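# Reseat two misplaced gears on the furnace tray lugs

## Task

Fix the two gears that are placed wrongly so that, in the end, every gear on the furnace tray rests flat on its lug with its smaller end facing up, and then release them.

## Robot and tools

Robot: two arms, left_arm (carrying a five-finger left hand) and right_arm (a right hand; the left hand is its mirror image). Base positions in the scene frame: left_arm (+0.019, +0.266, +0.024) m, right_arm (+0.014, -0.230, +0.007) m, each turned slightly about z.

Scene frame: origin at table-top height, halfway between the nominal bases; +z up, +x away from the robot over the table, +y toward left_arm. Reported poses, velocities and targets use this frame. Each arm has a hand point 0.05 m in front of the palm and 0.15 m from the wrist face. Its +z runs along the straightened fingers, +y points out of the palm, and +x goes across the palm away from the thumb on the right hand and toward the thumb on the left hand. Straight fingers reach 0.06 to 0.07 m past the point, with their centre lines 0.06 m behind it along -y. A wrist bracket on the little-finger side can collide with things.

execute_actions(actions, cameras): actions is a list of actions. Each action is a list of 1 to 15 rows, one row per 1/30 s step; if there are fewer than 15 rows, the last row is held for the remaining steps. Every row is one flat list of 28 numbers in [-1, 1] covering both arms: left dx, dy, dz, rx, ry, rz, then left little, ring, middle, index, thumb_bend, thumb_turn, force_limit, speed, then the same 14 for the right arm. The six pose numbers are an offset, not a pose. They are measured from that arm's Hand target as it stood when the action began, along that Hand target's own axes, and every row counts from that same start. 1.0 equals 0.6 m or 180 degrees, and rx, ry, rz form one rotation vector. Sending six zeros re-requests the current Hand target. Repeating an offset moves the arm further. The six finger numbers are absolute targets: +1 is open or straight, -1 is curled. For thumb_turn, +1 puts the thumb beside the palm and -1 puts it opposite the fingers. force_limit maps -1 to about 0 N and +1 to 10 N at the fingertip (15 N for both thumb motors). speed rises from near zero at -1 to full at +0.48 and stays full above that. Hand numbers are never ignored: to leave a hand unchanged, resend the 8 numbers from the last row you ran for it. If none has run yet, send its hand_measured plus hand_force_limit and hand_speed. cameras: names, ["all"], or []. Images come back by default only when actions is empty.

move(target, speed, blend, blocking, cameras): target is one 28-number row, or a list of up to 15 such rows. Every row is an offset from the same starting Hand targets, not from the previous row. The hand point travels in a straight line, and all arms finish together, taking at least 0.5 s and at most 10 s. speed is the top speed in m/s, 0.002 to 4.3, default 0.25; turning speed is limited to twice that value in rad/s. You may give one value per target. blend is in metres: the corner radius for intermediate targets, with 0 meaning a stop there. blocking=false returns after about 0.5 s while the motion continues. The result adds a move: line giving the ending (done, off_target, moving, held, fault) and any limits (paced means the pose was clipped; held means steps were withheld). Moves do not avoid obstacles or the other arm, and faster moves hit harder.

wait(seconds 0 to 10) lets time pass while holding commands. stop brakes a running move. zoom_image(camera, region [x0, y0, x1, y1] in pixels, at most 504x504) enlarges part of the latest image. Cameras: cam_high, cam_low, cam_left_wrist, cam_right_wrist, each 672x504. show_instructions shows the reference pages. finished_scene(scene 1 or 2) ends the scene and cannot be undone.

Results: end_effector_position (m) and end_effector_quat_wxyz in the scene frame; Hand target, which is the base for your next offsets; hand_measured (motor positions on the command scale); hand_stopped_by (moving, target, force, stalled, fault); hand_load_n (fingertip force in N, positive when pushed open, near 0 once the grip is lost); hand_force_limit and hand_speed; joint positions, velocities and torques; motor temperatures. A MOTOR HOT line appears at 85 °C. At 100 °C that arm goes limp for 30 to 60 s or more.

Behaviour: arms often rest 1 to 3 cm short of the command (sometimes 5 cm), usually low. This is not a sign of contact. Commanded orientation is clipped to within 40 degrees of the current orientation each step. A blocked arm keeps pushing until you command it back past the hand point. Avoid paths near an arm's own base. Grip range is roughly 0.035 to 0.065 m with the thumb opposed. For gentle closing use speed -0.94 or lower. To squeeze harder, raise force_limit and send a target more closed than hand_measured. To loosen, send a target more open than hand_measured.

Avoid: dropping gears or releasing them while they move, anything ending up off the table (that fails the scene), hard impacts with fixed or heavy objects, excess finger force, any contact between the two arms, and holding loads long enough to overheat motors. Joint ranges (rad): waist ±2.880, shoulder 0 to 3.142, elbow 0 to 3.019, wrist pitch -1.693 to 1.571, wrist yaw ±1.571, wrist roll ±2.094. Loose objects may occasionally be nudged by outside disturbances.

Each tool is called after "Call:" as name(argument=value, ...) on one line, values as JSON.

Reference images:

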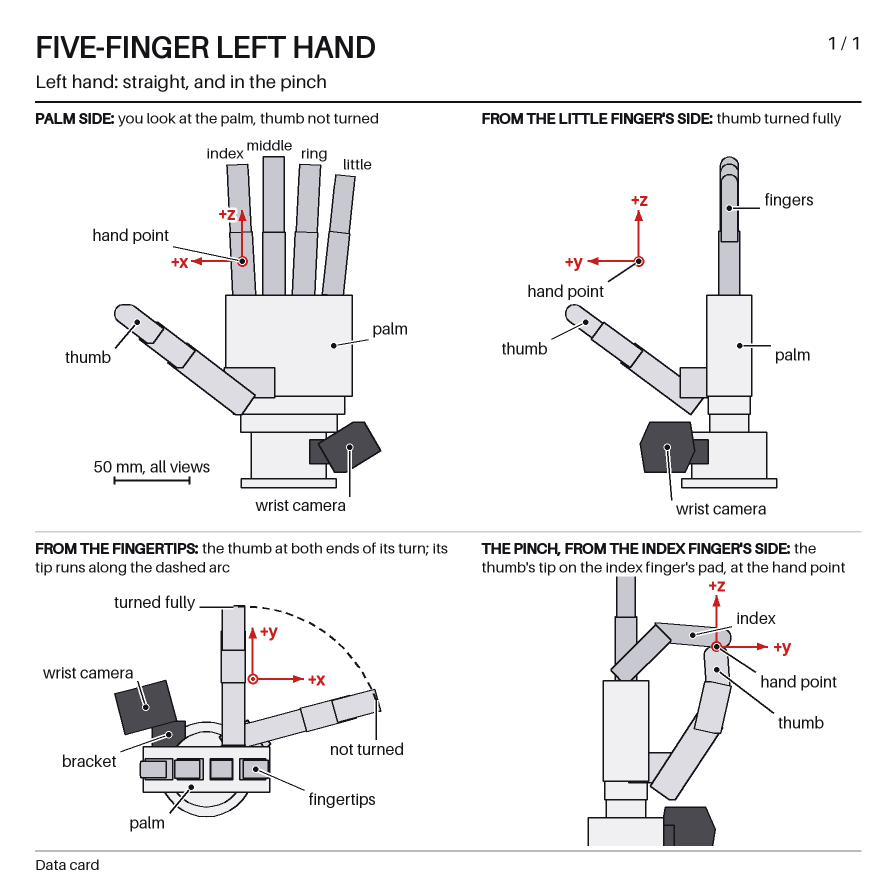

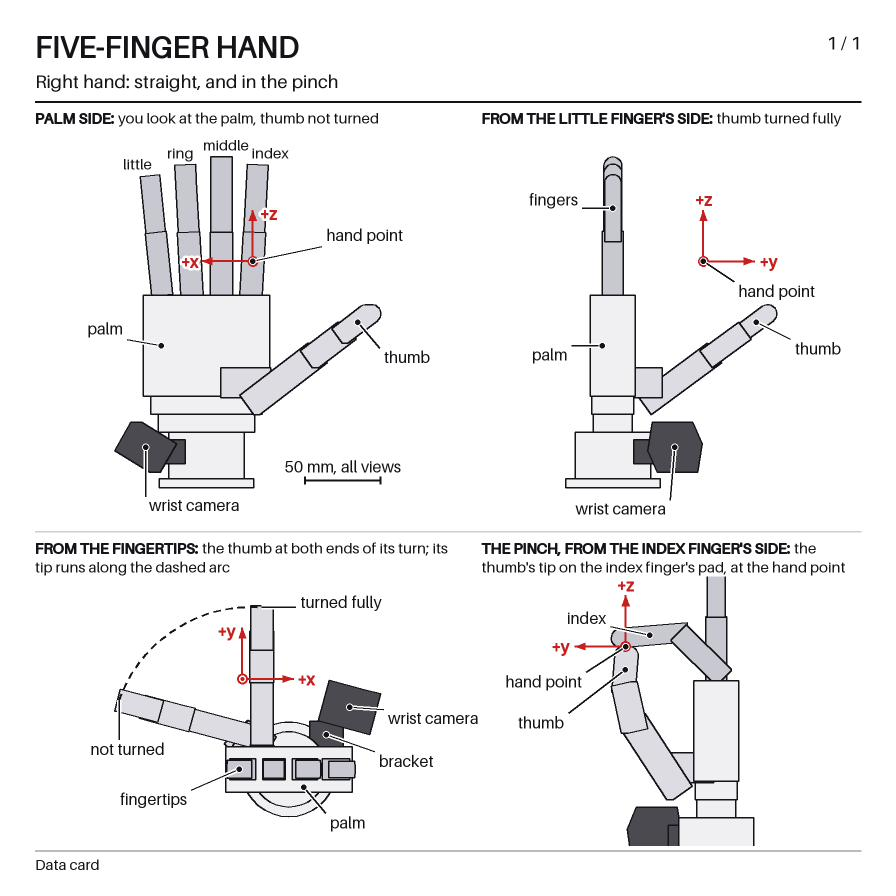

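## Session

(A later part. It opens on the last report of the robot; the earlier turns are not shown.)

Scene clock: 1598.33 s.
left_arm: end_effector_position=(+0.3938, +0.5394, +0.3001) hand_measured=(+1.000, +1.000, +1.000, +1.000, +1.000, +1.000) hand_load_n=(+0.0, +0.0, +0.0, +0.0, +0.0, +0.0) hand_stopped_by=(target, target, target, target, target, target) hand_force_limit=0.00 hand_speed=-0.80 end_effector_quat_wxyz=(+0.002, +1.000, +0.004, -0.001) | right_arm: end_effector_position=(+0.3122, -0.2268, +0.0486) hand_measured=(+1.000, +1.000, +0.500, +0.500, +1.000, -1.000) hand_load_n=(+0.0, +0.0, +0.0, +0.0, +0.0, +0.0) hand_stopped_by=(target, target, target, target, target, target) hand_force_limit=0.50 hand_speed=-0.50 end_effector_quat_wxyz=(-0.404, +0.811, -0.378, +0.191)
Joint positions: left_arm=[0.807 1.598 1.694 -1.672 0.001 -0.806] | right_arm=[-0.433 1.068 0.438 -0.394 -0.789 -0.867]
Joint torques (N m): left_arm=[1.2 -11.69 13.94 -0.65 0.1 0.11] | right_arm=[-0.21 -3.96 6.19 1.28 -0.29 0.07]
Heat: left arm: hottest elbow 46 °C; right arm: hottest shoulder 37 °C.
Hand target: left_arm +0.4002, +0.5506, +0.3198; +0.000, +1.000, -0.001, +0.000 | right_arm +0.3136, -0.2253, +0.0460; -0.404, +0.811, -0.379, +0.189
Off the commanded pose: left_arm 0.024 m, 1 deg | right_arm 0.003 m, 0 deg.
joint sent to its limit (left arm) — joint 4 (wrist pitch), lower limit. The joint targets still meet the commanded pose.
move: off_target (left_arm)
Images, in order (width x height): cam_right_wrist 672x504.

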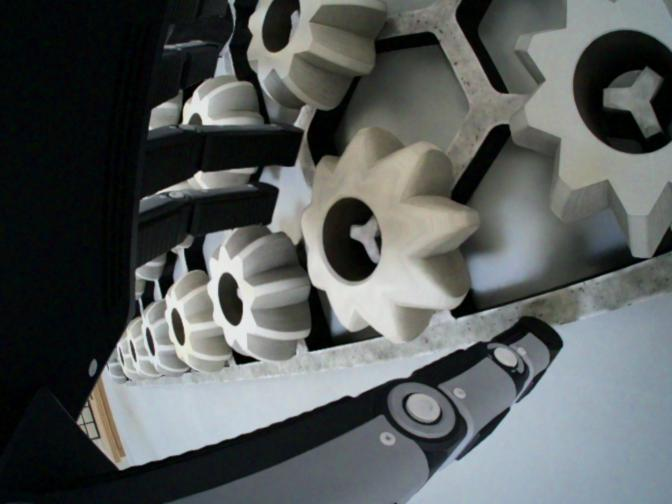

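Call:
move(target=[0,0,0,0,0,0,1,1,1,1,1,1,0,-0.8,-0.0030,0.0016,0.0075,0,0,0,1,1,0.5,0.5,0.9,-1,0.5,-0.5], speed=0.05, cameras=["cam_right_wrist"])

Call:
zoom_image(camera="cam_right_wrist", region=[240, 120, 560, 380])

Scene clock: 1602.30 s.
left_arm: end_effector_position=(+0.3938, +0.5394, +0.3001) hand_measured=(+1.000, +1.000, +1.000, +1.000, +1.000, +1.000) hand_load_n=(+0.0, +0.0, +0.0, +0.0, +0.0, +0.0) hand_stopped_by=(target, target, target, target, target, target) hand_force_limit=0.00 hand_speed=-0.80 end_effector_quat_wxyz=(+0.002, +1.000, +0.004, -0.001) | right_arm: end_effector_position=(+0.3135, -0.2236, +0.0451) hand_measured=(+1.000, +1.000, +0.500, +0.500, +0.900, -1.000) hand_load_n=(+0.0, +0.0, +0.0, +0.0, +0.0, +0.0) hand_stopped_by=(target, target, target, target, target, target) hand_force_limit=0.50 hand_speed=-0.50 end_effector_quat_wxyz=(-0.404, +0.811, -0.378, +0.191)
Joint positions: left_arm=[0.807 1.598 1.694 -1.672 0.001 -0.806] | right_arm=[-0.419 1.075 0.429 -0.366 -0.782 -0.849]
Joint torques (N m): left_arm=[1.38 -11.46 13.98 -0.59 0.1 0.09] | right_arm=[-0.21 -3.96 6.12 1.29 -0.28 0.07]
Heat: left arm: hottest elbow 46 °C; right arm: hottest shoulder 37 °C.
Hand target: left_arm +0.4002, +0.5506, +0.3198; +0.000, +1.000, -0.001, +0.000 | right_arm +0.3148, -0.2220, +0.0426; -0.404, +0.811, -0.379, +0.189
Off the commanded pose: left_arm 0.024 m, 1 deg | right_arm 0.003 m, 0 deg.
joint sent to its limit (left arm) — joint 4 (wrist pitch), lower limit. The joint targets still meet the commanded pose.
move: off_target (left_arm)
Images, in order (width x height): cam_right_wrist 672x504.

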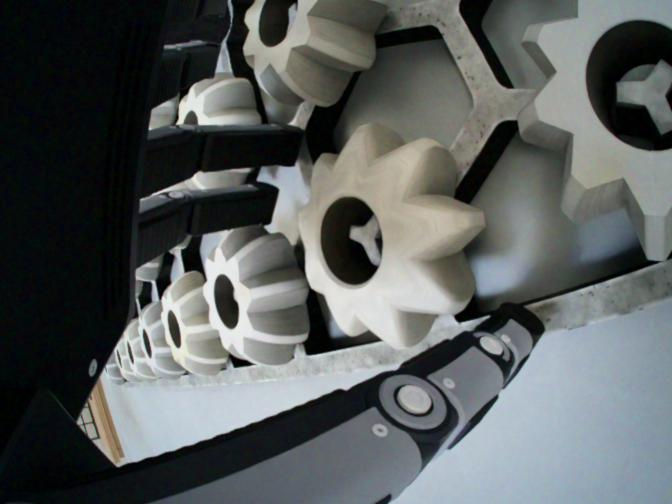

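Scaled by 1.575 from the camera's 672x504 image, which has a finer 960x720 frame.

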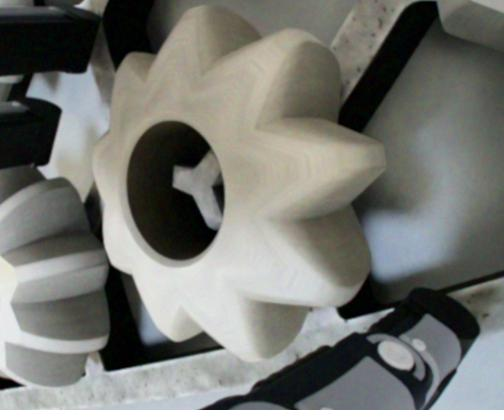

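Call:
execute_actions(actions=[[[0,0,0,0,0,0,1,1,1,1,1,1,0,-0.8,0,0,0,0,0,0,1,1,-0.2,-0.2,0.2,-1,0.5,-0.9]]], cameras=[])

Call:
wait(seconds=3, cameras=["cam_right_wrist"])

Scene clock: 1615.00 s.
left_arm: end_effector_position=(+0.3938, +0.5394, +0.3001) hand_measured=(+1.000, +1.000, +1.000, +1.000, +1.000, +1.000) hand_load_n=(+0.0, +0.0, +0.0, +0.0, +0.0, +0.0) hand_stopped_by=(target, target, target, target, target, target) hand_force_limit=0.00 hand_speed=-0.80 end_effector_quat_wxyz=(+0.002, +1.000, +0.004, -0.001) | right_arm: end_effector_position=(+0.3124, -0.2238, +0.0431) hand_measured=(+1.000, +1.000, +0.150, +0.028, +0.690, -1.000) hand_load_n=(+0.0, +0.0, +6.0, +8.5, +14.0, -1.5) hand_stopped_by=(target, target, force, force, force, target) hand_force_limit=0.50 hand_speed=-0.90 end_effector_quat_wxyz=(-0.401, +0.811, -0.381, +0.190)
Joint positions: left_arm=[0.807 1.598 1.694 -1.672 0.001 -0.806] | right_arm=[-0.418 1.077 0.426 -0.363 -0.776 -0.847]
Joint torques (N m): left_arm=[1.08 -11.69 14 -0.59 0.11 0.1] | right_arm=[-0.26 -4.13 6.32 1.22 -0.49 0.06]
Heat: left arm: hottest elbow 46 °C; right arm: hottest shoulder 36 °C.
Hand target: left_arm +0.4002, +0.5506, +0.3198; +0.000, +1.000, -0.001, +0.000 | right_arm +0.3147, -0.2219, +0.0425; -0.404, +0.811, -0.379, +0.189
Off the commanded pose: left_arm 0.024 m, 1 deg | right_arm 0.003 m, 0 deg.
joint sent to its limit (left arm) — joint 4 (wrist pitch), lower limit. The joint targets still meet the commanded pose.
No camera images: "cameras" was empty.

Scene clock: 1618.00 s.
left_arm: end_effector_position=(+0.3938, +0.5394, +0.3001) hand_measured=(+1.000, +1.000, +1.000, +1.000, +1.000, +1.000) hand_load_n=(+0.0, +0.0, +0.0, +0.0, +0.0, +0.0) hand_stopped_by=(target, target, target, target, target, target) hand_force_limit=0.00 hand_speed=-0.80 end_effector_quat_wxyz=(+0.002, +1.000, +0.004, -0.001) | right_arm: end_effector_position=(+0.3124, -0.2238, +0.0431) hand_measured=(+1.000, +1.000, +0.150, +0.028, +0.690, -1.000) hand_load_n=(+0.5, +0.0, +6.5, +8.5, +14.5, -1.0) hand_stopped_by=(target, target, force, force, force, target) hand_force_limit=0.50 hand_speed=-0.90 end_effector_quat_wxyz=(-0.401, +0.811, -0.381, +0.190)
Joint positions: left_arm=[0.807 1.598 1.694 -1.672 0.001 -0.806] | right_arm=[-0.418 1.077 0.426 -0.363 -0.776 -0.847]
Joint torques (N m): left_arm=[1.32 -11.63 13.93 -0.65 0.1 0.1] | right_arm=[-0.32 -4.13 6.32 1.24 -0.49 0.05]
Heat: left arm: hottest elbow 46 °C; right arm: hottest shoulder 36 °C.
Hand target: left_arm +0.4002, +0.5506, +0.3198; +0.000, +1.000, -0.001, +0.000 | right_arm +0.3147, -0.2219, +0.0425; -0.404, +0.811, -0.379, +0.189
Off the commanded pose: left_arm 0.024 m, 1 deg | right_arm 0.003 m, 0 deg.
wait: 3.00 s; at rest by 0.17 s
Images, in order (width x height): cam_right_wrist 672x504.

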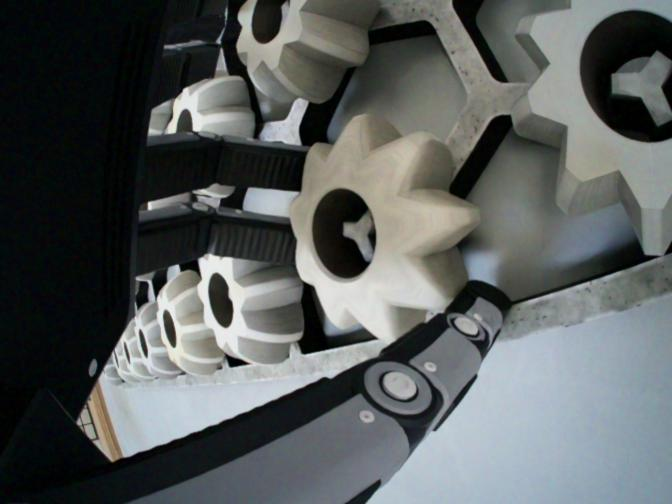

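Call:
move(target=[0,0,0,0,0,0,1,1,1,1,1,1,0,-0.8,0,-0.0466,-0.0351,0.0073,0.0090,-0.0120,1,1,-0.2,-0.2,0.2,-1,0.5,-0.9], speed=0.06, cameras=["cam_right_wrist"])

Scene clock: 1621.77 s.
left_arm: end_effector_position=(+0.3938, +0.5394, +0.3001) hand_measured=(+1.000, +1.000, +1.000, +1.000, +1.000, +1.000) hand_load_n=(+0.0, +0.0, +0.0, +0.0, +0.0, +0.0) hand_stopped_by=(target, target, target, target, target, target) hand_force_limit=0.00 hand_speed=-0.80 end_effector_quat_wxyz=(+0.002, +1.000, +0.004, -0.001) | right_arm: end_effector_position=(+0.3063, -0.2226, +0.0605) hand_measured=(+1.000, +1.000, +0.150, +0.028, +0.690, -1.000) hand_load_n=(+0.0, +0.0, +7.0, +9.0, +14.0, -2.5) hand_stopped_by=(target, target, force, force, force, target) hand_force_limit=0.50 hand_speed=-0.90 end_effector_quat_wxyz=(-0.398, +0.812, -0.374, +0.204)
Joint positions: left_arm=[0.807 1.598 1.694 -1.672 0.001 -0.806] | right_arm=[-0.416 0.985 0.426 -0.427 -0.767 -0.851]
Joint torques (N m): left_arm=[1.14 -11.63 14.02 -0.59 0.11 0.1] | right_arm=[-0.21 -5.71 8.94 0.13 -0.7 0.1]
Heat: left arm: hottest elbow 46 °C; right arm: hottest shoulder 36 °C.
Hand target: left_arm +0.4002, +0.5506, +0.3198; +0.000, +1.000, -0.001, +0.000 | right_arm +0.3148, -0.2218, +0.0775; -0.404, +0.810, -0.367, +0.212
Off the commanded pose: left_arm 0.024 m, 1 deg | right_arm 0.019 m, 1 deg.
joint sent to its limit (left arm) — joint 4 (wrist pitch), lower limit. The joint targets still meet the commanded pose.
move: off_target (left_arm, right_arm)
Images, in order (width x height): cam_right_wrist 672x504.

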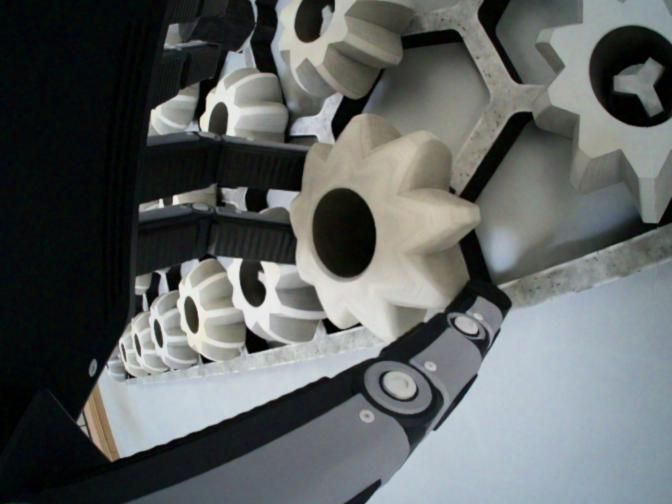

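Call:
move(target=[0,0,0,0,0,0,1,1,1,1,1,1,0,-0.8,0.0094,-0.1620,-0.1163,0.0244,0.0300,-0.0398,1,1,-0.2,-0.2,0.2,-1,0.5,-0.9], speed=0.1, cameras=["cam_high", "cam_right_wrist"])

Scene clock: 1628.63 s.
left_arm: end_effector_position=(+0.3938, +0.5394, +0.3001) hand_measured=(+1.000, +1.000, +1.000, +1.000, +1.000, +1.000) hand_load_n=(+0.0, +0.0, +0.0, +0.0, +0.0, +0.0) hand_stopped_by=(target, target, target, target, target, target) hand_force_limit=0.00 hand_speed=-0.80 end_effector_quat_wxyz=(+0.002, +1.000, +0.004, -0.001) | right_arm: end_effector_position=(+0.2974, -0.2162, +0.1578) hand_measured=(+1.000, +1.000, +0.150, +0.028, +0.690, -1.000) hand_load_n=(+0.0, +0.0, +6.0, +8.5, +14.5, -1.0) hand_stopped_by=(target, target, force, force, force, target) hand_force_limit=0.50 hand_speed=-0.90 end_effector_quat_wxyz=(-0.399, +0.810, -0.348, +0.253)
Joint positions: left_arm=[0.807 1.598 1.694 -1.672 0.001 -0.806] | right_arm=[-0.404 0.715 0.553 -0.706 -0.76 -0.84]
Joint torques (N m): left_arm=[1.14 -11.75 13.94 -0.62 0.1 0.11] | right_arm=[-0.73 -3.49 13.22 0.94 -0.54 -0.03]
Heat: left arm: hottest elbow 46 °C; right arm: hottest shoulder 35 °C.
Hand target: left_arm +0.4002, +0.5506, +0.3198; +0.000, +1.000, -0.001, +0.000 | right_arm +0.3149, -0.2218, +0.1973; -0.403, +0.805, -0.326, +0.289
Off the commanded pose: left_arm 0.024 m, 1 deg | right_arm 0.044 m, 5 deg.
joint sent to its limit (left arm) — joint 4 (wrist pitch), lower limit. The joint targets still meet the commanded pose.
move: off_target (left_arm, right_arm)
Images, in order (width x height): cam_high 672x504, cam_right_wrist 672x504.

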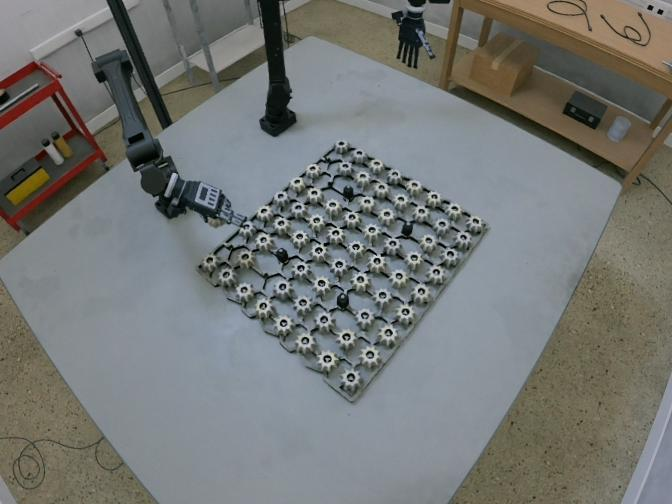

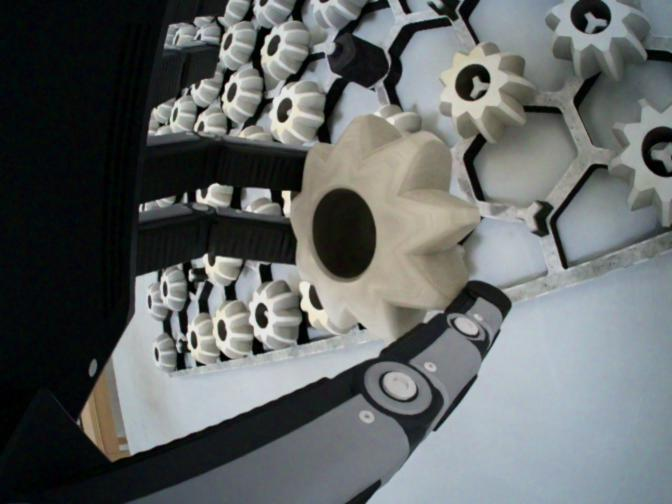

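Call:
move(target=[0,0,0,0,0,0,1,1,1,1,1,1,0,-0.8,0.4007,0.1358,-0.1384,-0.0452,0.0756,0.1286,1,1,-0.2,-0.2,0.2,-1,0.5,-0.9], speed=0.15, cameras=["cam_high", "cam_right_wrist"])

Scene clock: 1644.90 s.
left_arm: end_effector_position=(+0.3938, +0.5394, +0.3001) hand_measured=(+1.000, +1.000, +1.000, +1.000, +1.000, +1.000) hand_load_n=(+0.0, +0.0, +0.0, +0.0, +0.0, +0.0) hand_stopped_by=(target, target, target, target, target, target) hand_force_limit=0.00 hand_speed=-0.80 end_effector_quat_wxyz=(+0.002, +1.000, +0.004, -0.001) | right_arm: end_effector_position=(+0.3657, -0.4645, +0.1904) hand_measured=(+1.000, +1.000, +0.150, +0.028, +0.690, -1.000) hand_load_n=(+0.0, +0.0, +6.5, +8.5, +14.0, -1.5) hand_stopped_by=(target, target, force, force, force, target) hand_force_limit=0.50 hand_speed=-0.90 end_effector_quat_wxyz=(-0.356, +0.711, -0.554, +0.246)
Joint positions: left_arm=[0.807 1.598 1.694 -1.672 0.001 -0.806] | right_arm=[-0.905 1.315 1.059 -0.868 -0.806 -0.928]
Joint torques (N m): left_arm=[1.26 -11.63 14.01 -0.61 0.11 0.09] | right_arm=[-1.08 -10.46 12.48 0.42 -0.61 0.11]
Heat: left arm: hottest elbow 46 °C; right arm: hottest elbow 36 °C.
Hand target: left_arm +0.4002, +0.5506, +0.3198; +0.000, +1.000, -0.001, +0.000 | right_arm +0.3796, -0.4800, +0.2198; -0.354, +0.710, -0.545, +0.271
Off the commanded pose: left_arm 0.024 m, 1 deg | right_arm 0.036 m, 3 deg.
joint sent to its limit (left arm) — joint 4 (wrist pitch), lower limit. The joint targets still meet the commanded pose.
move: off_target (left_arm, right_arm)
Images, in order (width x height): cam_high 672x504, cam_right_wrist 672x504.

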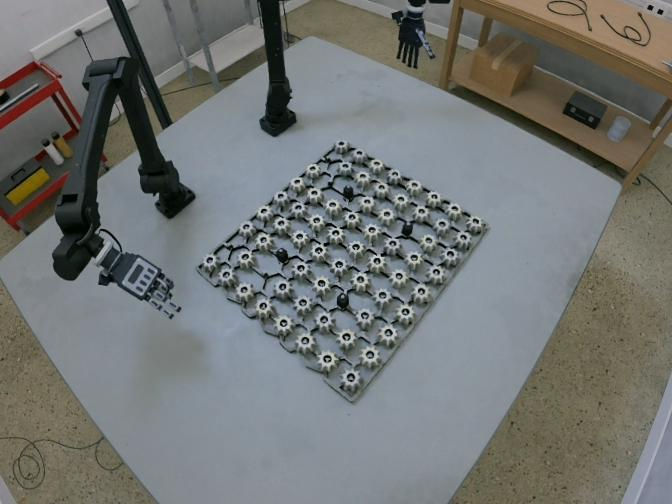

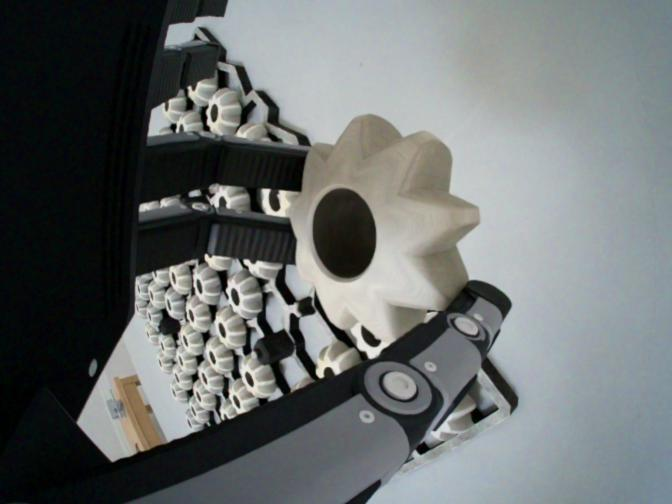

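Call:
move(target=[0,0,0,0,0,0,1,1,1,1,1,1,0,-0.8,0,0.1464,0.1103,0.005,0.0078,-0.0115,1,1,-0.2,-0.2,0.2,-1,0.5,-0.9], speed=0.1, cameras=["cam_right_wrist"])

Scene clock: 1649.53 s.
left_arm: end_effector_position=(+0.3938, +0.5394, +0.3001) hand_measured=(+1.000, +1.000, +1.000, +1.000, +1.000, +1.000) hand_load_n=(+0.0, +0.0, +0.0, +0.0, +0.0, +0.0) hand_stopped_by=(target, target, target, target, target, target) hand_force_limit=0.00 hand_speed=-0.80 end_effector_quat_wxyz=(+0.002, +1.000, +0.004, -0.001) | right_arm: end_effector_position=(+0.3730, -0.4741, +0.1013) hand_measured=(+1.000, +1.000, +0.150, +0.028, +0.690, -1.000) hand_load_n=(+0.0, +0.0, +6.0, +8.5, +14.5, -1.0) hand_stopped_by=(target, target, force, force, force, target) hand_force_limit=0.50 hand_speed=-0.90 end_effector_quat_wxyz=(-0.348, +0.715, -0.540, +0.276)
Joint positions: left_arm=[0.807 1.598 1.694 -1.672 0.001 -0.806] | right_arm=[-0.905 1.404 0.883 -0.535 -0.802 -0.928]
Joint torques (N m): left_arm=[1.32 -11.81 13.97 -0.55 0.11 0.09] | right_arm=[-0.91 -11.28 7.5 1.4 -0.59 0.07]
Heat: left arm: hottest elbow 46 °C; right arm: hottest elbow 37 °C.
Hand target: left_arm +0.4002, +0.5506, +0.3198; +0.000, +1.000, -0.001, +0.000 | right_arm +0.3795, -0.4800, +0.1099; -0.348, +0.713, -0.534, +0.291
Off the commanded pose: left_arm 0.024 m, 1 deg | right_arm 0.012 m, 2 deg.
joint sent to its limit (left arm) — joint 4 (wrist pitch), lower limit. The joint targets still meet the commanded pose.
move: off_target (left_arm, right_arm)
Images, in order (width x height): cam_right_wrist 672x504.

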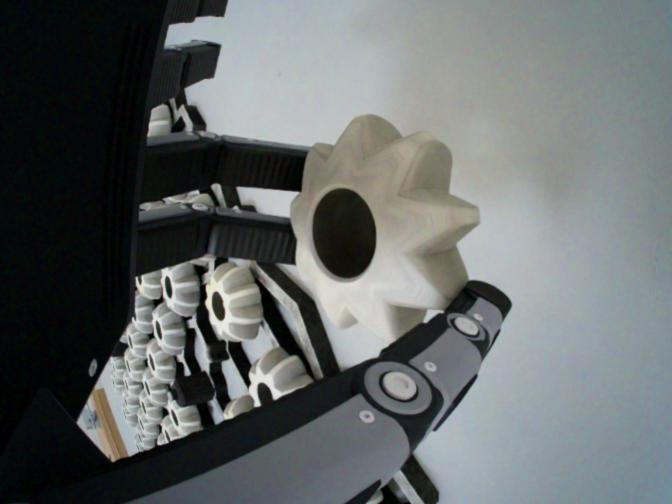

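Call:
move(target=[0,0,0,0,0,0,1,1,1,1,1,1,0,-0.8,-0.0045,0.0834,0.0607,0,-0.0031,0.0046,1,1,-0.2,-0.2,0.2,-1,0.5,-0.9], speed=0.08, cameras=["cam_right_wrist"])

Scene clock: 1652.63 s.
left_arm: end_effector_position=(+0.3938, +0.5394, +0.3001) hand_measured=(+1.000, +1.000, +1.000, +1.000, +1.000, +1.000) hand_load_n=(+0.0, +0.0, -0.5, -0.5, +0.0, +0.0) hand_stopped_by=(target, target, target, target, target, target) hand_force_limit=0.00 hand_speed=-0.80 end_effector_quat_wxyz=(+0.002, +1.000, +0.004, -0.001) | right_arm: end_effector_position=(+0.3733, -0.4741, +0.0406) hand_measured=(+1.000, +1.000, +0.150, +0.028, +0.690, -1.000) hand_load_n=(+0.0, +0.0, +6.5, +8.5, +14.0, -1.5) hand_stopped_by=(target, target, force, force, force, target) hand_force_limit=0.50 hand_speed=-0.90 end_effector_quat_wxyz=(-0.350, +0.714, -0.542, +0.272)
Joint positions: left_arm=[0.807 1.598 1.694 -1.672 0.001 -0.806] | right_arm=[-0.905 1.516 0.811 -0.361 -0.803 -0.928]
Joint torques (N m): left_arm=[1.26 -11.46 13.96 -0.61 0.11 0.11] | right_arm=[-1.08 -11.81 6.58 1.43 -0.82 0.09]
Heat: left arm: hottest elbow 46 °C; right arm: hottest elbow 37 °C.
Hand target: left_arm +0.4002, +0.5506, +0.3198; +0.000, +1.000, -0.001, +0.000 | right_arm +0.3794, -0.4800, +0.0480; -0.352, +0.711, -0.538, +0.285
Off the commanded pose: left_arm 0.024 m, 1 deg | right_arm 0.011 m, 2 deg.
joint sent to its limit (left arm) — joint 4 (wrist pitch), lower limit. The joint targets still meet the commanded pose.
move: off_target (left_arm, right_arm)
Images, in order (width x height): cam_right_wrist 672x504.

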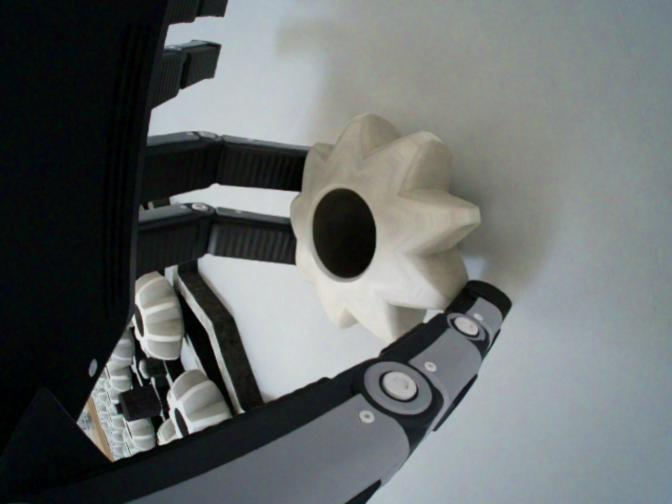

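Call:
move(target=[0,0,0,0,0,0,1,1,1,1,1,1,0,-0.8,-0.0004,0.0134,0.0098,0,-0.002,0.003,1,1,-0.2,-0.2,0.2,-1,0.5,-0.9], speed=0.03, cameras=["cam_right_wrist"])

Scene clock: 1654.27 s.
left_arm: end_effector_position=(+0.3938, +0.5394, +0.3001) hand_measured=(+1.000, +1.000, +1.000, +1.000, +1.000, +1.000) hand_load_n=(+0.0, +0.0, +0.0, +0.0, +0.0, +0.0) hand_stopped_by=(target, target, target, target, target, target) hand_force_limit=0.00 hand_speed=-0.80 end_effector_quat_wxyz=(+0.002, +1.000, +0.004, -0.001) | right_arm: end_effector_position=(+0.3753, -0.4752, +0.0336) hand_measured=(+1.000, +1.000, +0.150, +0.028, +0.690, -1.000) hand_load_n=(+0.0, +0.0, +6.0, +8.5, +14.5, -1.5) hand_stopped_by=(target, target, force, force, force, target) hand_force_limit=0.50 hand_speed=-0.90 end_effector_quat_wxyz=(-0.352, +0.713, -0.542, +0.271)
Joint positions: left_arm=[0.807 1.598 1.694 -1.672 0.001 -0.806] | right_arm=[-0.905 1.538 0.811 -0.341 -0.809 -0.927]
Joint torques (N m): left_arm=[1.32 -11.81 13.93 -0.59 0.11 0.09] | right_arm=[-1.32 -11.69 6.12 1.39 -0.8 0.1]
Heat: left arm: hottest elbow 46 °C; right arm: hottest elbow 37 °C.
Hand target: left_arm +0.4002, +0.5506, +0.3198; +0.000, +1.000, -0.001, +0.000 | right_arm +0.3794, -0.4800, +0.0380; -0.355, +0.709, -0.540, +0.281
Off the commanded pose: left_arm 0.024 m, 1 deg | right_arm 0.008 m, 1 deg.
joint sent to its limit (left arm) — joint 4 (wrist pitch), lower limit. The joint targets still meet the commanded pose.
move: off_target (left_arm)
Images, in order (width x height): cam_right_wrist 672x504.

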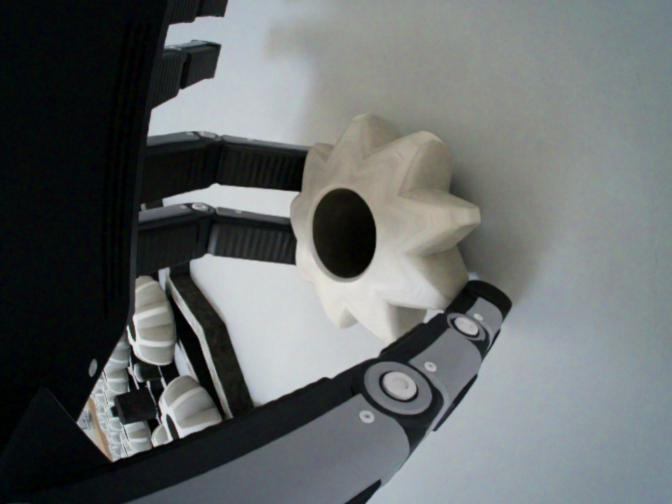

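Call:
move(target=[0,0,0,0,0,0,1,1,1,1,1,1,0,-0.8,0,0.0094,0.0069,0,0,0,1,1,-0.2,-0.2,0.2,-1,0.5,-0.9], speed=0.03, cameras=["cam_right_wrist"])

Scene clock: 1656.23 s.
left_arm: end_effector_position=(+0.3938, +0.5394, +0.3001) hand_measured=(+1.000, +1.000, +1.000, +1.000, +1.000, +1.000) hand_load_n=(+0.0, +0.0, +0.0, +0.0, +0.0, +0.0) hand_stopped_by=(target, target, target, target, target, target) hand_force_limit=0.00 hand_speed=-0.80 end_effector_quat_wxyz=(+0.002, +1.000, +0.004, -0.001) | right_arm: end_effector_position=(+0.3755, -0.4751, +0.0328) hand_measured=(+1.000, +1.000, +0.150, +0.028, +0.690, -1.000) hand_load_n=(+0.0, +0.0, +5.0, +8.0, +14.5, -0.5) hand_stopped_by=(target, target, force, force, force, target) hand_force_limit=0.50 hand_speed=-0.90 end_effector_quat_wxyz=(-0.355, +0.711, -0.542, +0.274)
Joint positions: left_arm=[0.807 1.598 1.694 -1.672 0.001 -0.806] | right_arm=[-0.908 1.539 0.804 -0.324 -0.814 -0.92]
Joint torques (N m): left_arm=[1.44 -11.69 13.98 -0.55 0.11 0.09] | right_arm=[-1.08 -10.52 6.12 1.62 -0.6 0.02]
Heat: left arm: hottest elbow 46 °C; right arm: hottest elbow 36 °C.
Hand target: left_arm +0.4002, +0.5506, +0.3198; +0.000, +1.000, -0.001, +0.000 | right_arm +0.3796, -0.4801, +0.0310; -0.355, +0.709, -0.540, +0.281
Off the commanded pose: left_arm 0.024 m, 1 deg | right_arm 0.007 m, 1 deg.
joint sent to its limit (left arm) — joint 4 (wrist pitch), lower limit. The joint targets still meet the commanded pose.
move: off_target (left_arm)
Images, in order (width x height): cam_right_wrist 672x504.

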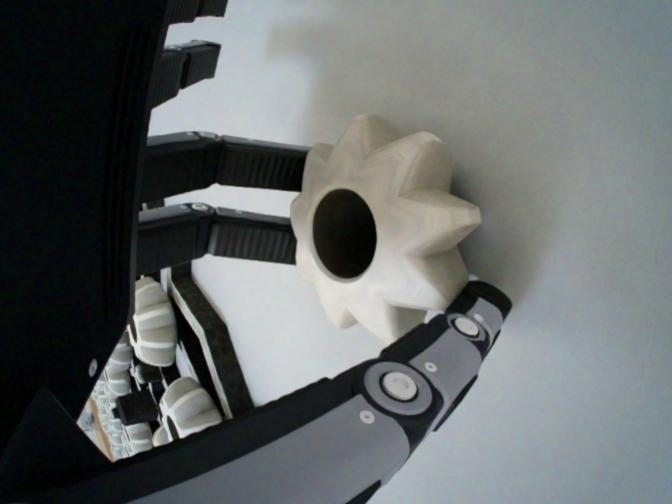

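Call:
move(target=[[0,0,0,0,0,0,1,1,1,1,1,1,0,-0.8,0,0,0,0,0,0,1,1,0.4,0.4,0.85,-1,0.5,-0.9]], speed=0.03, cameras=["cam_right_wrist"])

Scene clock: 1660.50 s.
left_arm: end_effector_position=(+0.3938, +0.5394, +0.3001) hand_measured=(+1.000, +1.000, +1.000, +1.000, +1.000, +1.000) hand_load_n=(+0.5, -0.5, +0.0, +0.0, +0.0, +0.0) hand_stopped_by=(target, target, target, target, target, target) hand_force_limit=0.00 hand_speed=-0.80 end_effector_quat_wxyz=(+0.002, +1.000, +0.004, -0.001) | right_arm: end_effector_position=(+0.3769, -0.4769, +0.0330) hand_measured=(+1.000, +1.000, +0.400, +0.400, +0.850, -1.000) hand_load_n=(+0.0, +0.0, +0.0, +0.0, +0.0, +0.0) hand_stopped_by=(target, target, target, target, target, target) hand_force_limit=0.50 hand_speed=-0.90 end_effector_quat_wxyz=(-0.354, +0.711, -0.540, +0.278)
Joint positions: left_arm=[0.807 1.598 1.694 -1.672 0.001 -0.806] | right_arm=[-0.908 1.54 0.804 -0.313 -0.815 -0.919]
Joint torques (N m): left_arm=[1.26 -11.58 13.97 -0.62 0.12 0.1] | right_arm=[-1.03 -10.58 6.12 1.22 -0.55 0.02]
Heat: left arm: hottest elbow 46 °C; right arm: hottest elbow 36 °C.
Hand target: left_arm +0.4002, +0.5506, +0.3198; +0.000, +1.000, -0.001, +0.000 | right_arm +0.3794, -0.4800, +0.0308; -0.355, +0.709, -0.540, +0.281
Off the commanded pose: left_arm 0.024 m, 1 deg | right_arm 0.005 m, 0 deg.
joint sent to its limit (left arm) — joint 4 (wrist pitch), lower limit. The joint targets still meet the commanded pose.
move: off_target (left_arm)
Images, in order (width x height): cam_right_wrist 672x504.

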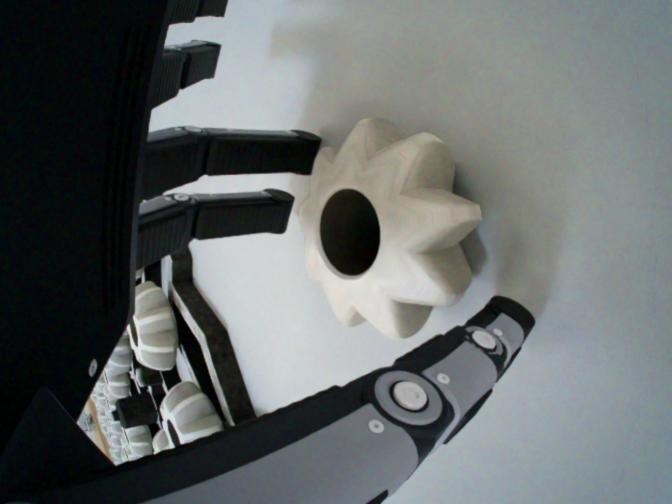

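Call:
move(target=[[0,0,0,0,0,0,1,1,1,1,1,1,0,-0.8,0,-0.0052,-0.0040,0,0,0,1,1,0.5,0.5,0.9,-1,0.5,-0.7],[0,0,0,0,0,0,1,1,1,1,1,1,0,-0.8,0.0083,-0.0052,-0.0040,0,-0.0497,0.0737,1,1,0.5,0.5,0.9,-1,0.5,-0.7]], speed=0.08, cameras=["cam_right_wrist"])

Scene clock: 1667.20 s.
left_arm: end_effector_position=(+0.3938, +0.5394, +0.3001) hand_measured=(+1.000, +1.000, +1.000, +1.000, +1.000, +1.000) hand_load_n=(+0.0, +0.0, +0.0, +0.0, +0.0, +0.0) hand_stopped_by=(target, target, target, target, target, target) hand_force_limit=0.00 hand_speed=-0.80 end_effector_quat_wxyz=(+0.002, +1.000, +0.004, -0.001) | right_arm: end_effector_position=(+0.3738, -0.4731, +0.0335) hand_measured=(+1.000, +1.000, +0.500, +0.500, +0.900, -1.000) hand_load_n=(+0.0, -0.5, -0.5, +0.0, +0.0, +0.0) hand_stopped_by=(target, target, target, target, target, target) hand_force_limit=0.50 hand_speed=-0.70 end_effector_quat_wxyz=(-0.428, +0.663, -0.588, +0.180)
Joint positions: left_arm=[0.807 1.598 1.694 -1.672 0.001 -0.806] | right_arm=[-0.953 1.668 0.942 -0.564 -0.936 -0.899]
Joint torques (N m): left_arm=[0.97 -11.58 13.98 -0.66 0.1 0.11] | right_arm=[-1.2 -11.46 8.21 0.12 -0.49 0.02]
Heat: left arm: hottest elbow 46 °C; right arm: hottest shoulder 35 °C.
Hand target: left_arm +0.4002, +0.5506, +0.3198; +0.000, +1.000, -0.001, +0.000 | right_arm +0.3806, -0.4847, +0.0349; -0.427, +0.662, -0.589, +0.182
Off the commanded pose: left_arm 0.024 m, 1 deg | right_arm 0.014 m, 0 deg.
joint sent to its limit (left arm) — joint 4 (wrist pitch), lower limit. The joint targets still meet the commanded pose.
move: off_target (left_arm, right_arm)
Images, in order (width x height): cam_right_wrist 672x504.

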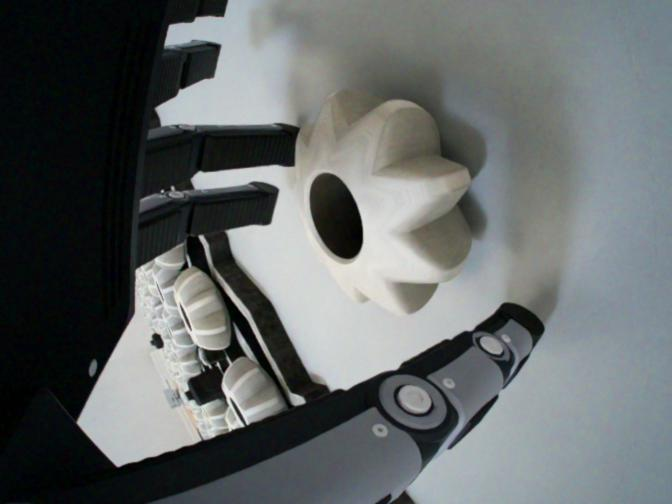

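Call:
move(target=[0,0,0,0,0,0,1,1,1,1,1,1,0,-0.8,0.0145,-0.0105,-0.0025,0,0,0,1,1,0.5,0.5,0.9,-1,0.5,-0.7], speed=0.05, cameras=["cam_right_wrist"])

Scene clock: 1670.27 s.
left_arm: end_effector_position=(+0.3938, +0.5394, +0.3001) hand_measured=(+1.000, +1.000, +1.000, +1.000, +1.000, +1.000) hand_load_n=(+0.0, +0.0, +0.0, +0.0, +0.0, +0.0) hand_stopped_by=(target, target, target, target, target, target) hand_force_limit=0.00 hand_speed=-0.80 end_effector_quat_wxyz=(+0.002, +1.000, +0.004, -0.001) | right_arm: end_effector_position=(+0.3779, -0.4784, +0.0345) hand_measured=(+1.000, +1.000, +0.500, +0.500, +0.900, -1.000) hand_load_n=(+0.0, +0.0, +0.0, +0.0, +0.0, +0.0) hand_stopped_by=(target, target, target, target, target, target) hand_force_limit=0.50 hand_speed=-0.70 end_effector_quat_wxyz=(-0.429, +0.661, -0.590, +0.173)
Joint positions: left_arm=[0.807 1.598 1.694 -1.672 0.001 -0.806] | right_arm=[-0.953 1.688 0.972 -0.588 -0.938 -0.899]
Joint torques (N m): left_arm=[1.26 -11.75 13.98 -0.64 0.1 0.09] | right_arm=[-1.44 -12.22 8.61 0.13 -0.46 -0.04]
Heat: left arm: hottest elbow 46 °C; right arm: hottest elbow 36 °C.
Hand target: left_arm +0.4002, +0.5506, +0.3198; +0.000, +1.000, -0.001, +0.000 | right_arm +0.3855, -0.4937, +0.0383; -0.426, +0.662, -0.589, +0.182
Off the commanded pose: left_arm 0.024 m, 1 deg | right_arm 0.018 m, 1 deg.
joint sent to its limit (left arm) — joint 4 (wrist pitch), lower limit. The joint targets still meet the commanded pose.
move: off_target (left_arm, right_arm)
Images, in order (width x height): cam_right_wrist 672x504.

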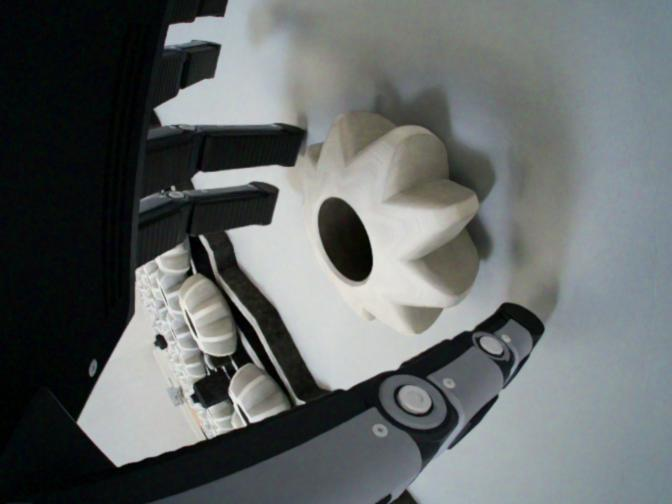

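Call:
move(target=[0,0,0,0,0,0,1,1,1,1,1,1,0,-0.8,0.0156,-0.001,-0.0058,0,0,0,1,1,0.5,0.5,0.9,-1,0.5,-0.7], speed=0.06, cameras=["cam_right_wrist"])

Scene clock: 1674.40 s.
left_arm: end_effector_position=(+0.3938, +0.5394, +0.3001) hand_measured=(+1.000, +1.000, +1.000, +1.000, +1.000, +1.000) hand_load_n=(+0.0, +0.0, +0.0, +0.0, +0.0, +0.0) hand_stopped_by=(target, target, target, target, target, target) hand_force_limit=0.00 hand_speed=-0.80 end_effector_quat_wxyz=(+0.002, +1.000, +0.004, -0.001) | right_arm: end_effector_position=(+0.3787, -0.4875, +0.0349) hand_measured=(+1.000, +1.000, +0.500, +0.500, +0.900, -1.000) hand_load_n=(+0.0, +0.0, +0.5, +0.0, +0.0, +0.0) hand_stopped_by=(target, target, target, target, target, target) hand_force_limit=0.50 hand_speed=-0.70 end_effector_quat_wxyz=(-0.430, +0.659, -0.593, +0.171)
Joint positions: left_arm=[0.807 1.598 1.694 -1.672 0.001 -0.806] | right_arm=[-0.964 1.707 1.001 -0.614 -0.939 -0.91]
Joint torques (N m): left_arm=[1.38 -11.63 14.04 -0.61 0.1 0.09] | right_arm=[-1.55 -12.57 8.64 0.08 -0.52 -0.13]
Heat: left arm: hottest elbow 46 °C; right arm: hottest shoulder 35 °C.
Hand target: left_arm +0.4002, +0.5506, +0.3198; +0.000, +1.000, -0.001, +0.000 | right_arm +0.3856, -0.5038, +0.0384; -0.426, +0.662, -0.589, +0.182
Off the commanded pose: left_arm 0.024 m, 1 deg | right_arm 0.018 m, 1 deg.
joint sent to its limit (left arm) — joint 4 (wrist pitch), lower limit. The joint targets still meet the commanded pose.
move: off_target (left_arm, right_arm)
Images, in order (width x height): cam_right_wrist 672x504.

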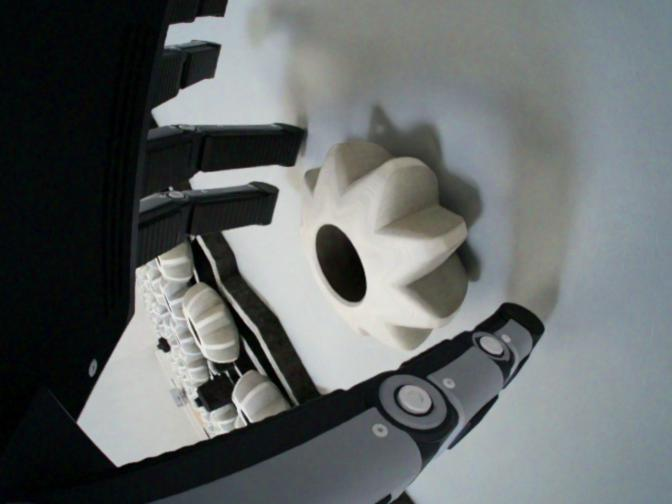

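Call:
execute_actions(actions=[[[0,0,0,0,0,0,1,1,1,1,1,1,0,-0.8,0,0,0,0,0,0,1,1,-0.2,-0.2,0.2,-1,0.5,-0.9]]], cameras=[])

Call:
wait(seconds=3, cameras=["cam_right_wrist"])

Scene clock: 1677.70 s.
left_arm: end_effector_position=(+0.3938, +0.5394, +0.3001) hand_measured=(+1.000, +1.000, +1.000, +1.000, +1.000, +1.000) hand_load_n=(+0.0, +0.0, +0.0, +0.0, +0.0, +0.0) hand_stopped_by=(target, target, target, target, target, target) hand_force_limit=0.00 hand_speed=-0.80 end_effector_quat_wxyz=(+0.002, +1.000, +0.004, -0.001) | right_arm: end_effector_position=(+0.3813, -0.4898, +0.0378) hand_measured=(+1.000, +1.000, +0.140, +0.150, +0.730, -1.000) hand_load_n=(+0.0, +0.0, +9.5, +6.5, +14.0, +2.0) hand_stopped_by=(target, target, force, force, force, target) hand_force_limit=0.50 hand_speed=-0.90 end_effector_quat_wxyz=(-0.432, +0.659, -0.590, +0.175)
Joint positions: left_arm=[0.807 1.598 1.694 -1.672 0.001 -0.806] | right_arm=[-0.964 1.707 1.008 -0.614 -0.945 -0.912]
Joint torques (N m): left_arm=[1.32 -11.81 14 -0.65 0.1 0.11] | right_arm=[-1.55 -12.57 8.13 0.09 -0.32 -0.12]
Heat: left arm: hottest elbow 46 °C; right arm: hottest shoulder 35 °C.
Hand target: left_arm +0.4002, +0.5506, +0.3198; +0.000, +1.000, -0.001, +0.000 | right_arm +0.3856, -0.5038, +0.0384; -0.426, +0.662, -0.589, +0.182
Off the commanded pose: left_arm 0.024 m, 1 deg | right_arm 0.015 m, 1 deg.
joint sent to its limit (left arm) — joint 4 (wrist pitch), lower limit. The joint targets still meet the commanded pose.
No camera images: "cameras" was empty.

Scene clock: 1680.70 s.
left_arm: end_effector_position=(+0.3938, +0.5394, +0.3001) hand_measured=(+1.000, +1.000, +1.000, +1.000, +1.000, +1.000) hand_load_n=(+0.0, +0.0, +0.0, +0.0, +0.0, +0.0) hand_stopped_by=(target, target, target, target, target, target) hand_force_limit=0.00 hand_speed=-0.80 end_effector_quat_wxyz=(+0.002, +1.000, +0.004, -0.001) | right_arm: end_effector_position=(+0.3813, -0.4898, +0.0378) hand_measured=(+1.000, +1.000, +0.140, +0.150, +0.730, -1.000) hand_load_n=(+0.0, +0.0, +9.0, +6.5, +14.0, +2.0) hand_stopped_by=(target, target, force, force, force, target) hand_force_limit=0.50 hand_speed=-0.90 end_effector_quat_wxyz=(-0.432, +0.659, -0.590, +0.175)
Joint positions: left_arm=[0.807 1.598 1.694 -1.672 0.001 -0.806] | right_arm=[-0.964 1.707 1.008 -0.614 -0.945 -0.912]
Joint torques (N m): left_arm=[1.08 -11.75 13.94 -0.65 0.11 0.11] | right_arm=[-1.55 -12.57 8.13 0.08 -0.32 -0.12]
Heat: left arm: hottest elbow 46 °C; right arm: hottest shoulder 35 °C.
Hand target: left_arm +0.4002, +0.5506, +0.3198; +0.000, +1.000, -0.001, +0.000 | right_arm +0.3856, -0.5038, +0.0384; -0.426, +0.662, -0.589, +0.182
Off the commanded pose: left_arm 0.024 m, 1 deg | right_arm 0.015 m, 1 deg.
wait: 3.00 s; at rest by 0.17 s
Images, in order (width x height): cam_right_wrist 672x504.

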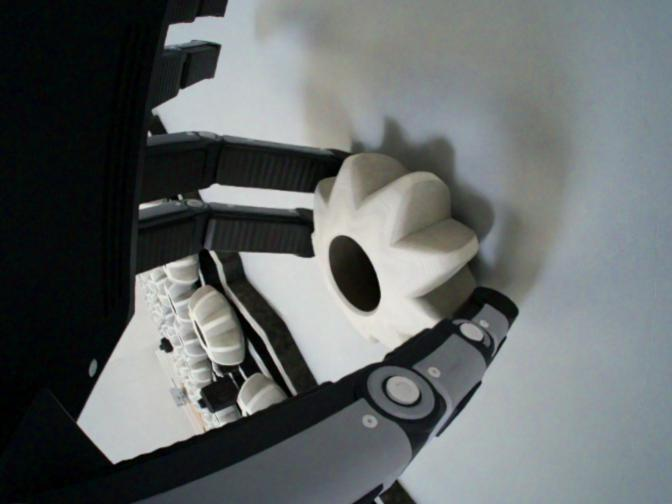

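Call:
move(target=[0,0,0,0,0,0,1,1,1,1,1,1,0,-0.8,-0.0568,-0.1690,-0.1235,0.0255,0.0341,-0.0584,1,1,-0.2,-0.2,0.2,-1,0.5,-0.9], speed=0.09, cameras=["cam_right_wrist"])

Scene clock: 1687.63 s.
left_arm: end_effector_position=(+0.3938, +0.5394, +0.3001) hand_measured=(+1.000, +1.000, +1.000, +1.000, +1.000, +1.000) hand_load_n=(+0.0, +0.0, +0.0, +0.0, -0.5, +0.0) hand_stopped_by=(target, target, target, target, target, target) hand_force_limit=0.00 hand_speed=-0.80 end_effector_quat_wxyz=(+0.002, +1.000, +0.004, -0.001) | right_arm: end_effector_position=(+0.3754, -0.4864, +0.1354) hand_measured=(+1.000, +1.000, +0.140, +0.150, +0.730, -1.000) hand_load_n=(+0.0, +0.0, +9.0, +6.5, +14.5, +1.5) hand_stopped_by=(target, target, force, force, force, target) hand_force_limit=0.50 hand_speed=-0.90 end_effector_quat_wxyz=(-0.408, +0.681, -0.557, +0.245)
Joint positions: left_arm=[0.807 1.598 1.694 -1.672 0.001 -0.806] | right_arm=[-0.965 1.458 1.008 -0.705 -0.93 -0.922]
Joint torques (N m): left_arm=[1.32 -11.75 14 -0.61 0.11 0.09] | right_arm=[-1.44 -14.33 10.95 0.29 -0.77 -0.03]
Heat: left arm: hottest elbow 46 °C; right arm: hottest shoulder 36 °C.
Hand target: left_arm +0.4002, +0.5506, +0.3198; +0.000, +1.000, -0.001, +0.000 | right_arm +0.3857, -0.5038, +0.1686; -0.402, +0.685, -0.540, +0.279
Off the commanded pose: left_arm 0.024 m, 1 deg | right_arm 0.039 m, 4 deg.
joint sent to its limit (left arm) — joint 4 (wrist pitch), lower limit. The joint targets still meet the commanded pose.
move: off_target (left_arm, right_arm)
Images, in order (width x height): cam_right_wrist 672x504.

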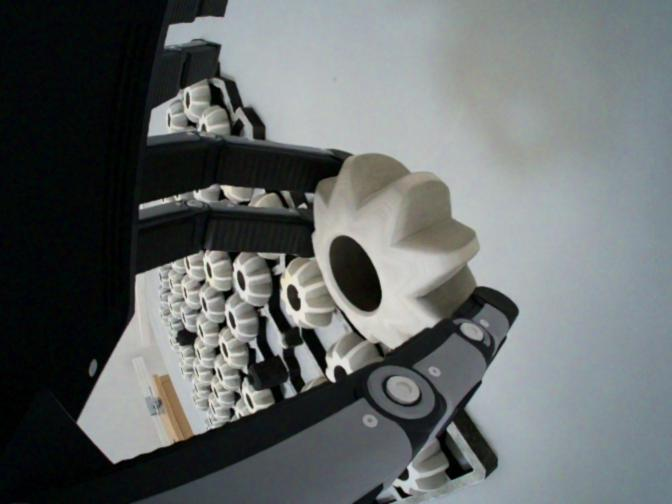

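Call:
move(target=[[0,0,0,0,0,0,1,1,1,1,1,1,0,-0.8,-0.0108,-0.0717,-0.0418,-0.0308,0.0533,-0.0844,1,1,-0.2,-0.2,0.2,-1,0.5,-0.9],[0,0,0,0,0,0,1,1,1,1,1,1,0,-0.8,-0.0108,-0.0717,-0.0418,-0.0290,0.1684,-0.2747,1,1,-0.2,-0.2,0.2,-1,0.5,-0.9]], speed=0.18, blend=0.03, cameras=["cam_right_wrist", "cam_high"])

Scene clock: 1695.90 s.
left_arm: end_effector_position=(+0.3938, +0.5394, +0.3001) hand_measured=(+1.000, +1.000, +1.000, +1.000, +1.000, +1.000) hand_load_n=(+0.0, +0.0, +0.0, +0.0, +0.0, +0.0) hand_stopped_by=(target, target, target, target, target, target) hand_force_limit=0.00 hand_speed=-0.80 end_effector_quat_wxyz=(+0.002, +1.000, +0.004, -0.001) | right_arm: end_effector_position=(+0.3775, -0.4946, +0.1895) hand_measured=(+1.000, +1.000, +0.140, +0.150, +0.730, -1.000) hand_load_n=(+0.0, +0.0, +9.0, +6.5, +14.5, +3.0) hand_stopped_by=(target, target, force, force, force, target) hand_force_limit=0.50 hand_speed=-0.90 end_effector_quat_wxyz=(-0.085, +0.778, -0.331, +0.527)
Joint positions: left_arm=[0.807 1.598 1.694 -1.672 0.001 -0.806] | right_arm=[-0.743 1.001 0.647 -0.136 -0.422 -1.224]
Joint torques (N m): left_arm=[1.32 -11.87 13.96 -0.59 0.11 0.09] | right_arm=[-0.32 -8.53 8.87 2.67 0.02 -0.3]
Heat: left arm: hottest elbow 46 °C; right arm: hottest elbow 36 °C.
Hand target: left_arm +0.4002, +0.5506, +0.3198; +0.000, +1.000, -0.001, +0.000 | right_arm +0.3857, -0.4997, +0.2185; -0.069, +0.768, -0.303, +0.559
Off the commanded pose: left_arm 0.024 m, 1 deg | right_arm 0.031 m, 5 deg.
joint sent to its limit (left arm) — joint 4 (wrist pitch), lower limit. The joint targets still meet the commanded pose.
move: off_target (left_arm, right_arm)
Images, in order (width x height): cam_high 672x504, cam_right_wrist 672x504.

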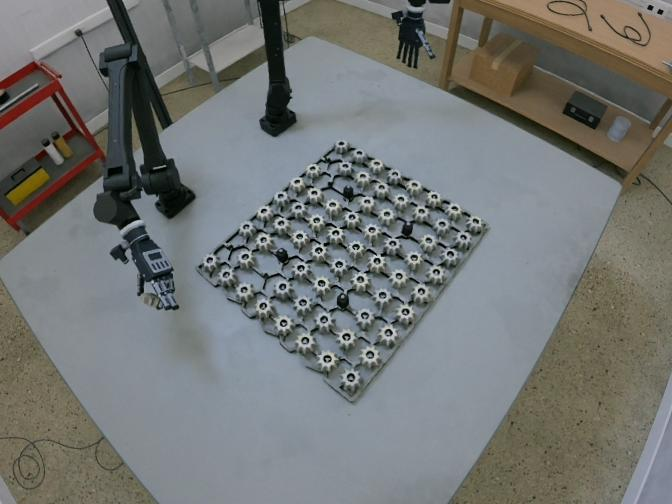

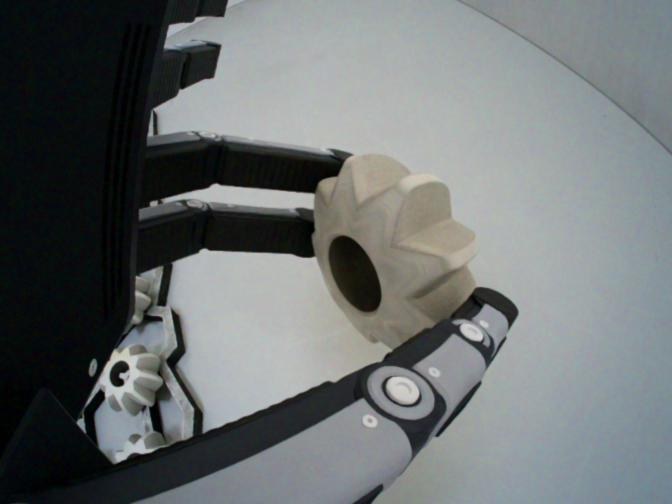

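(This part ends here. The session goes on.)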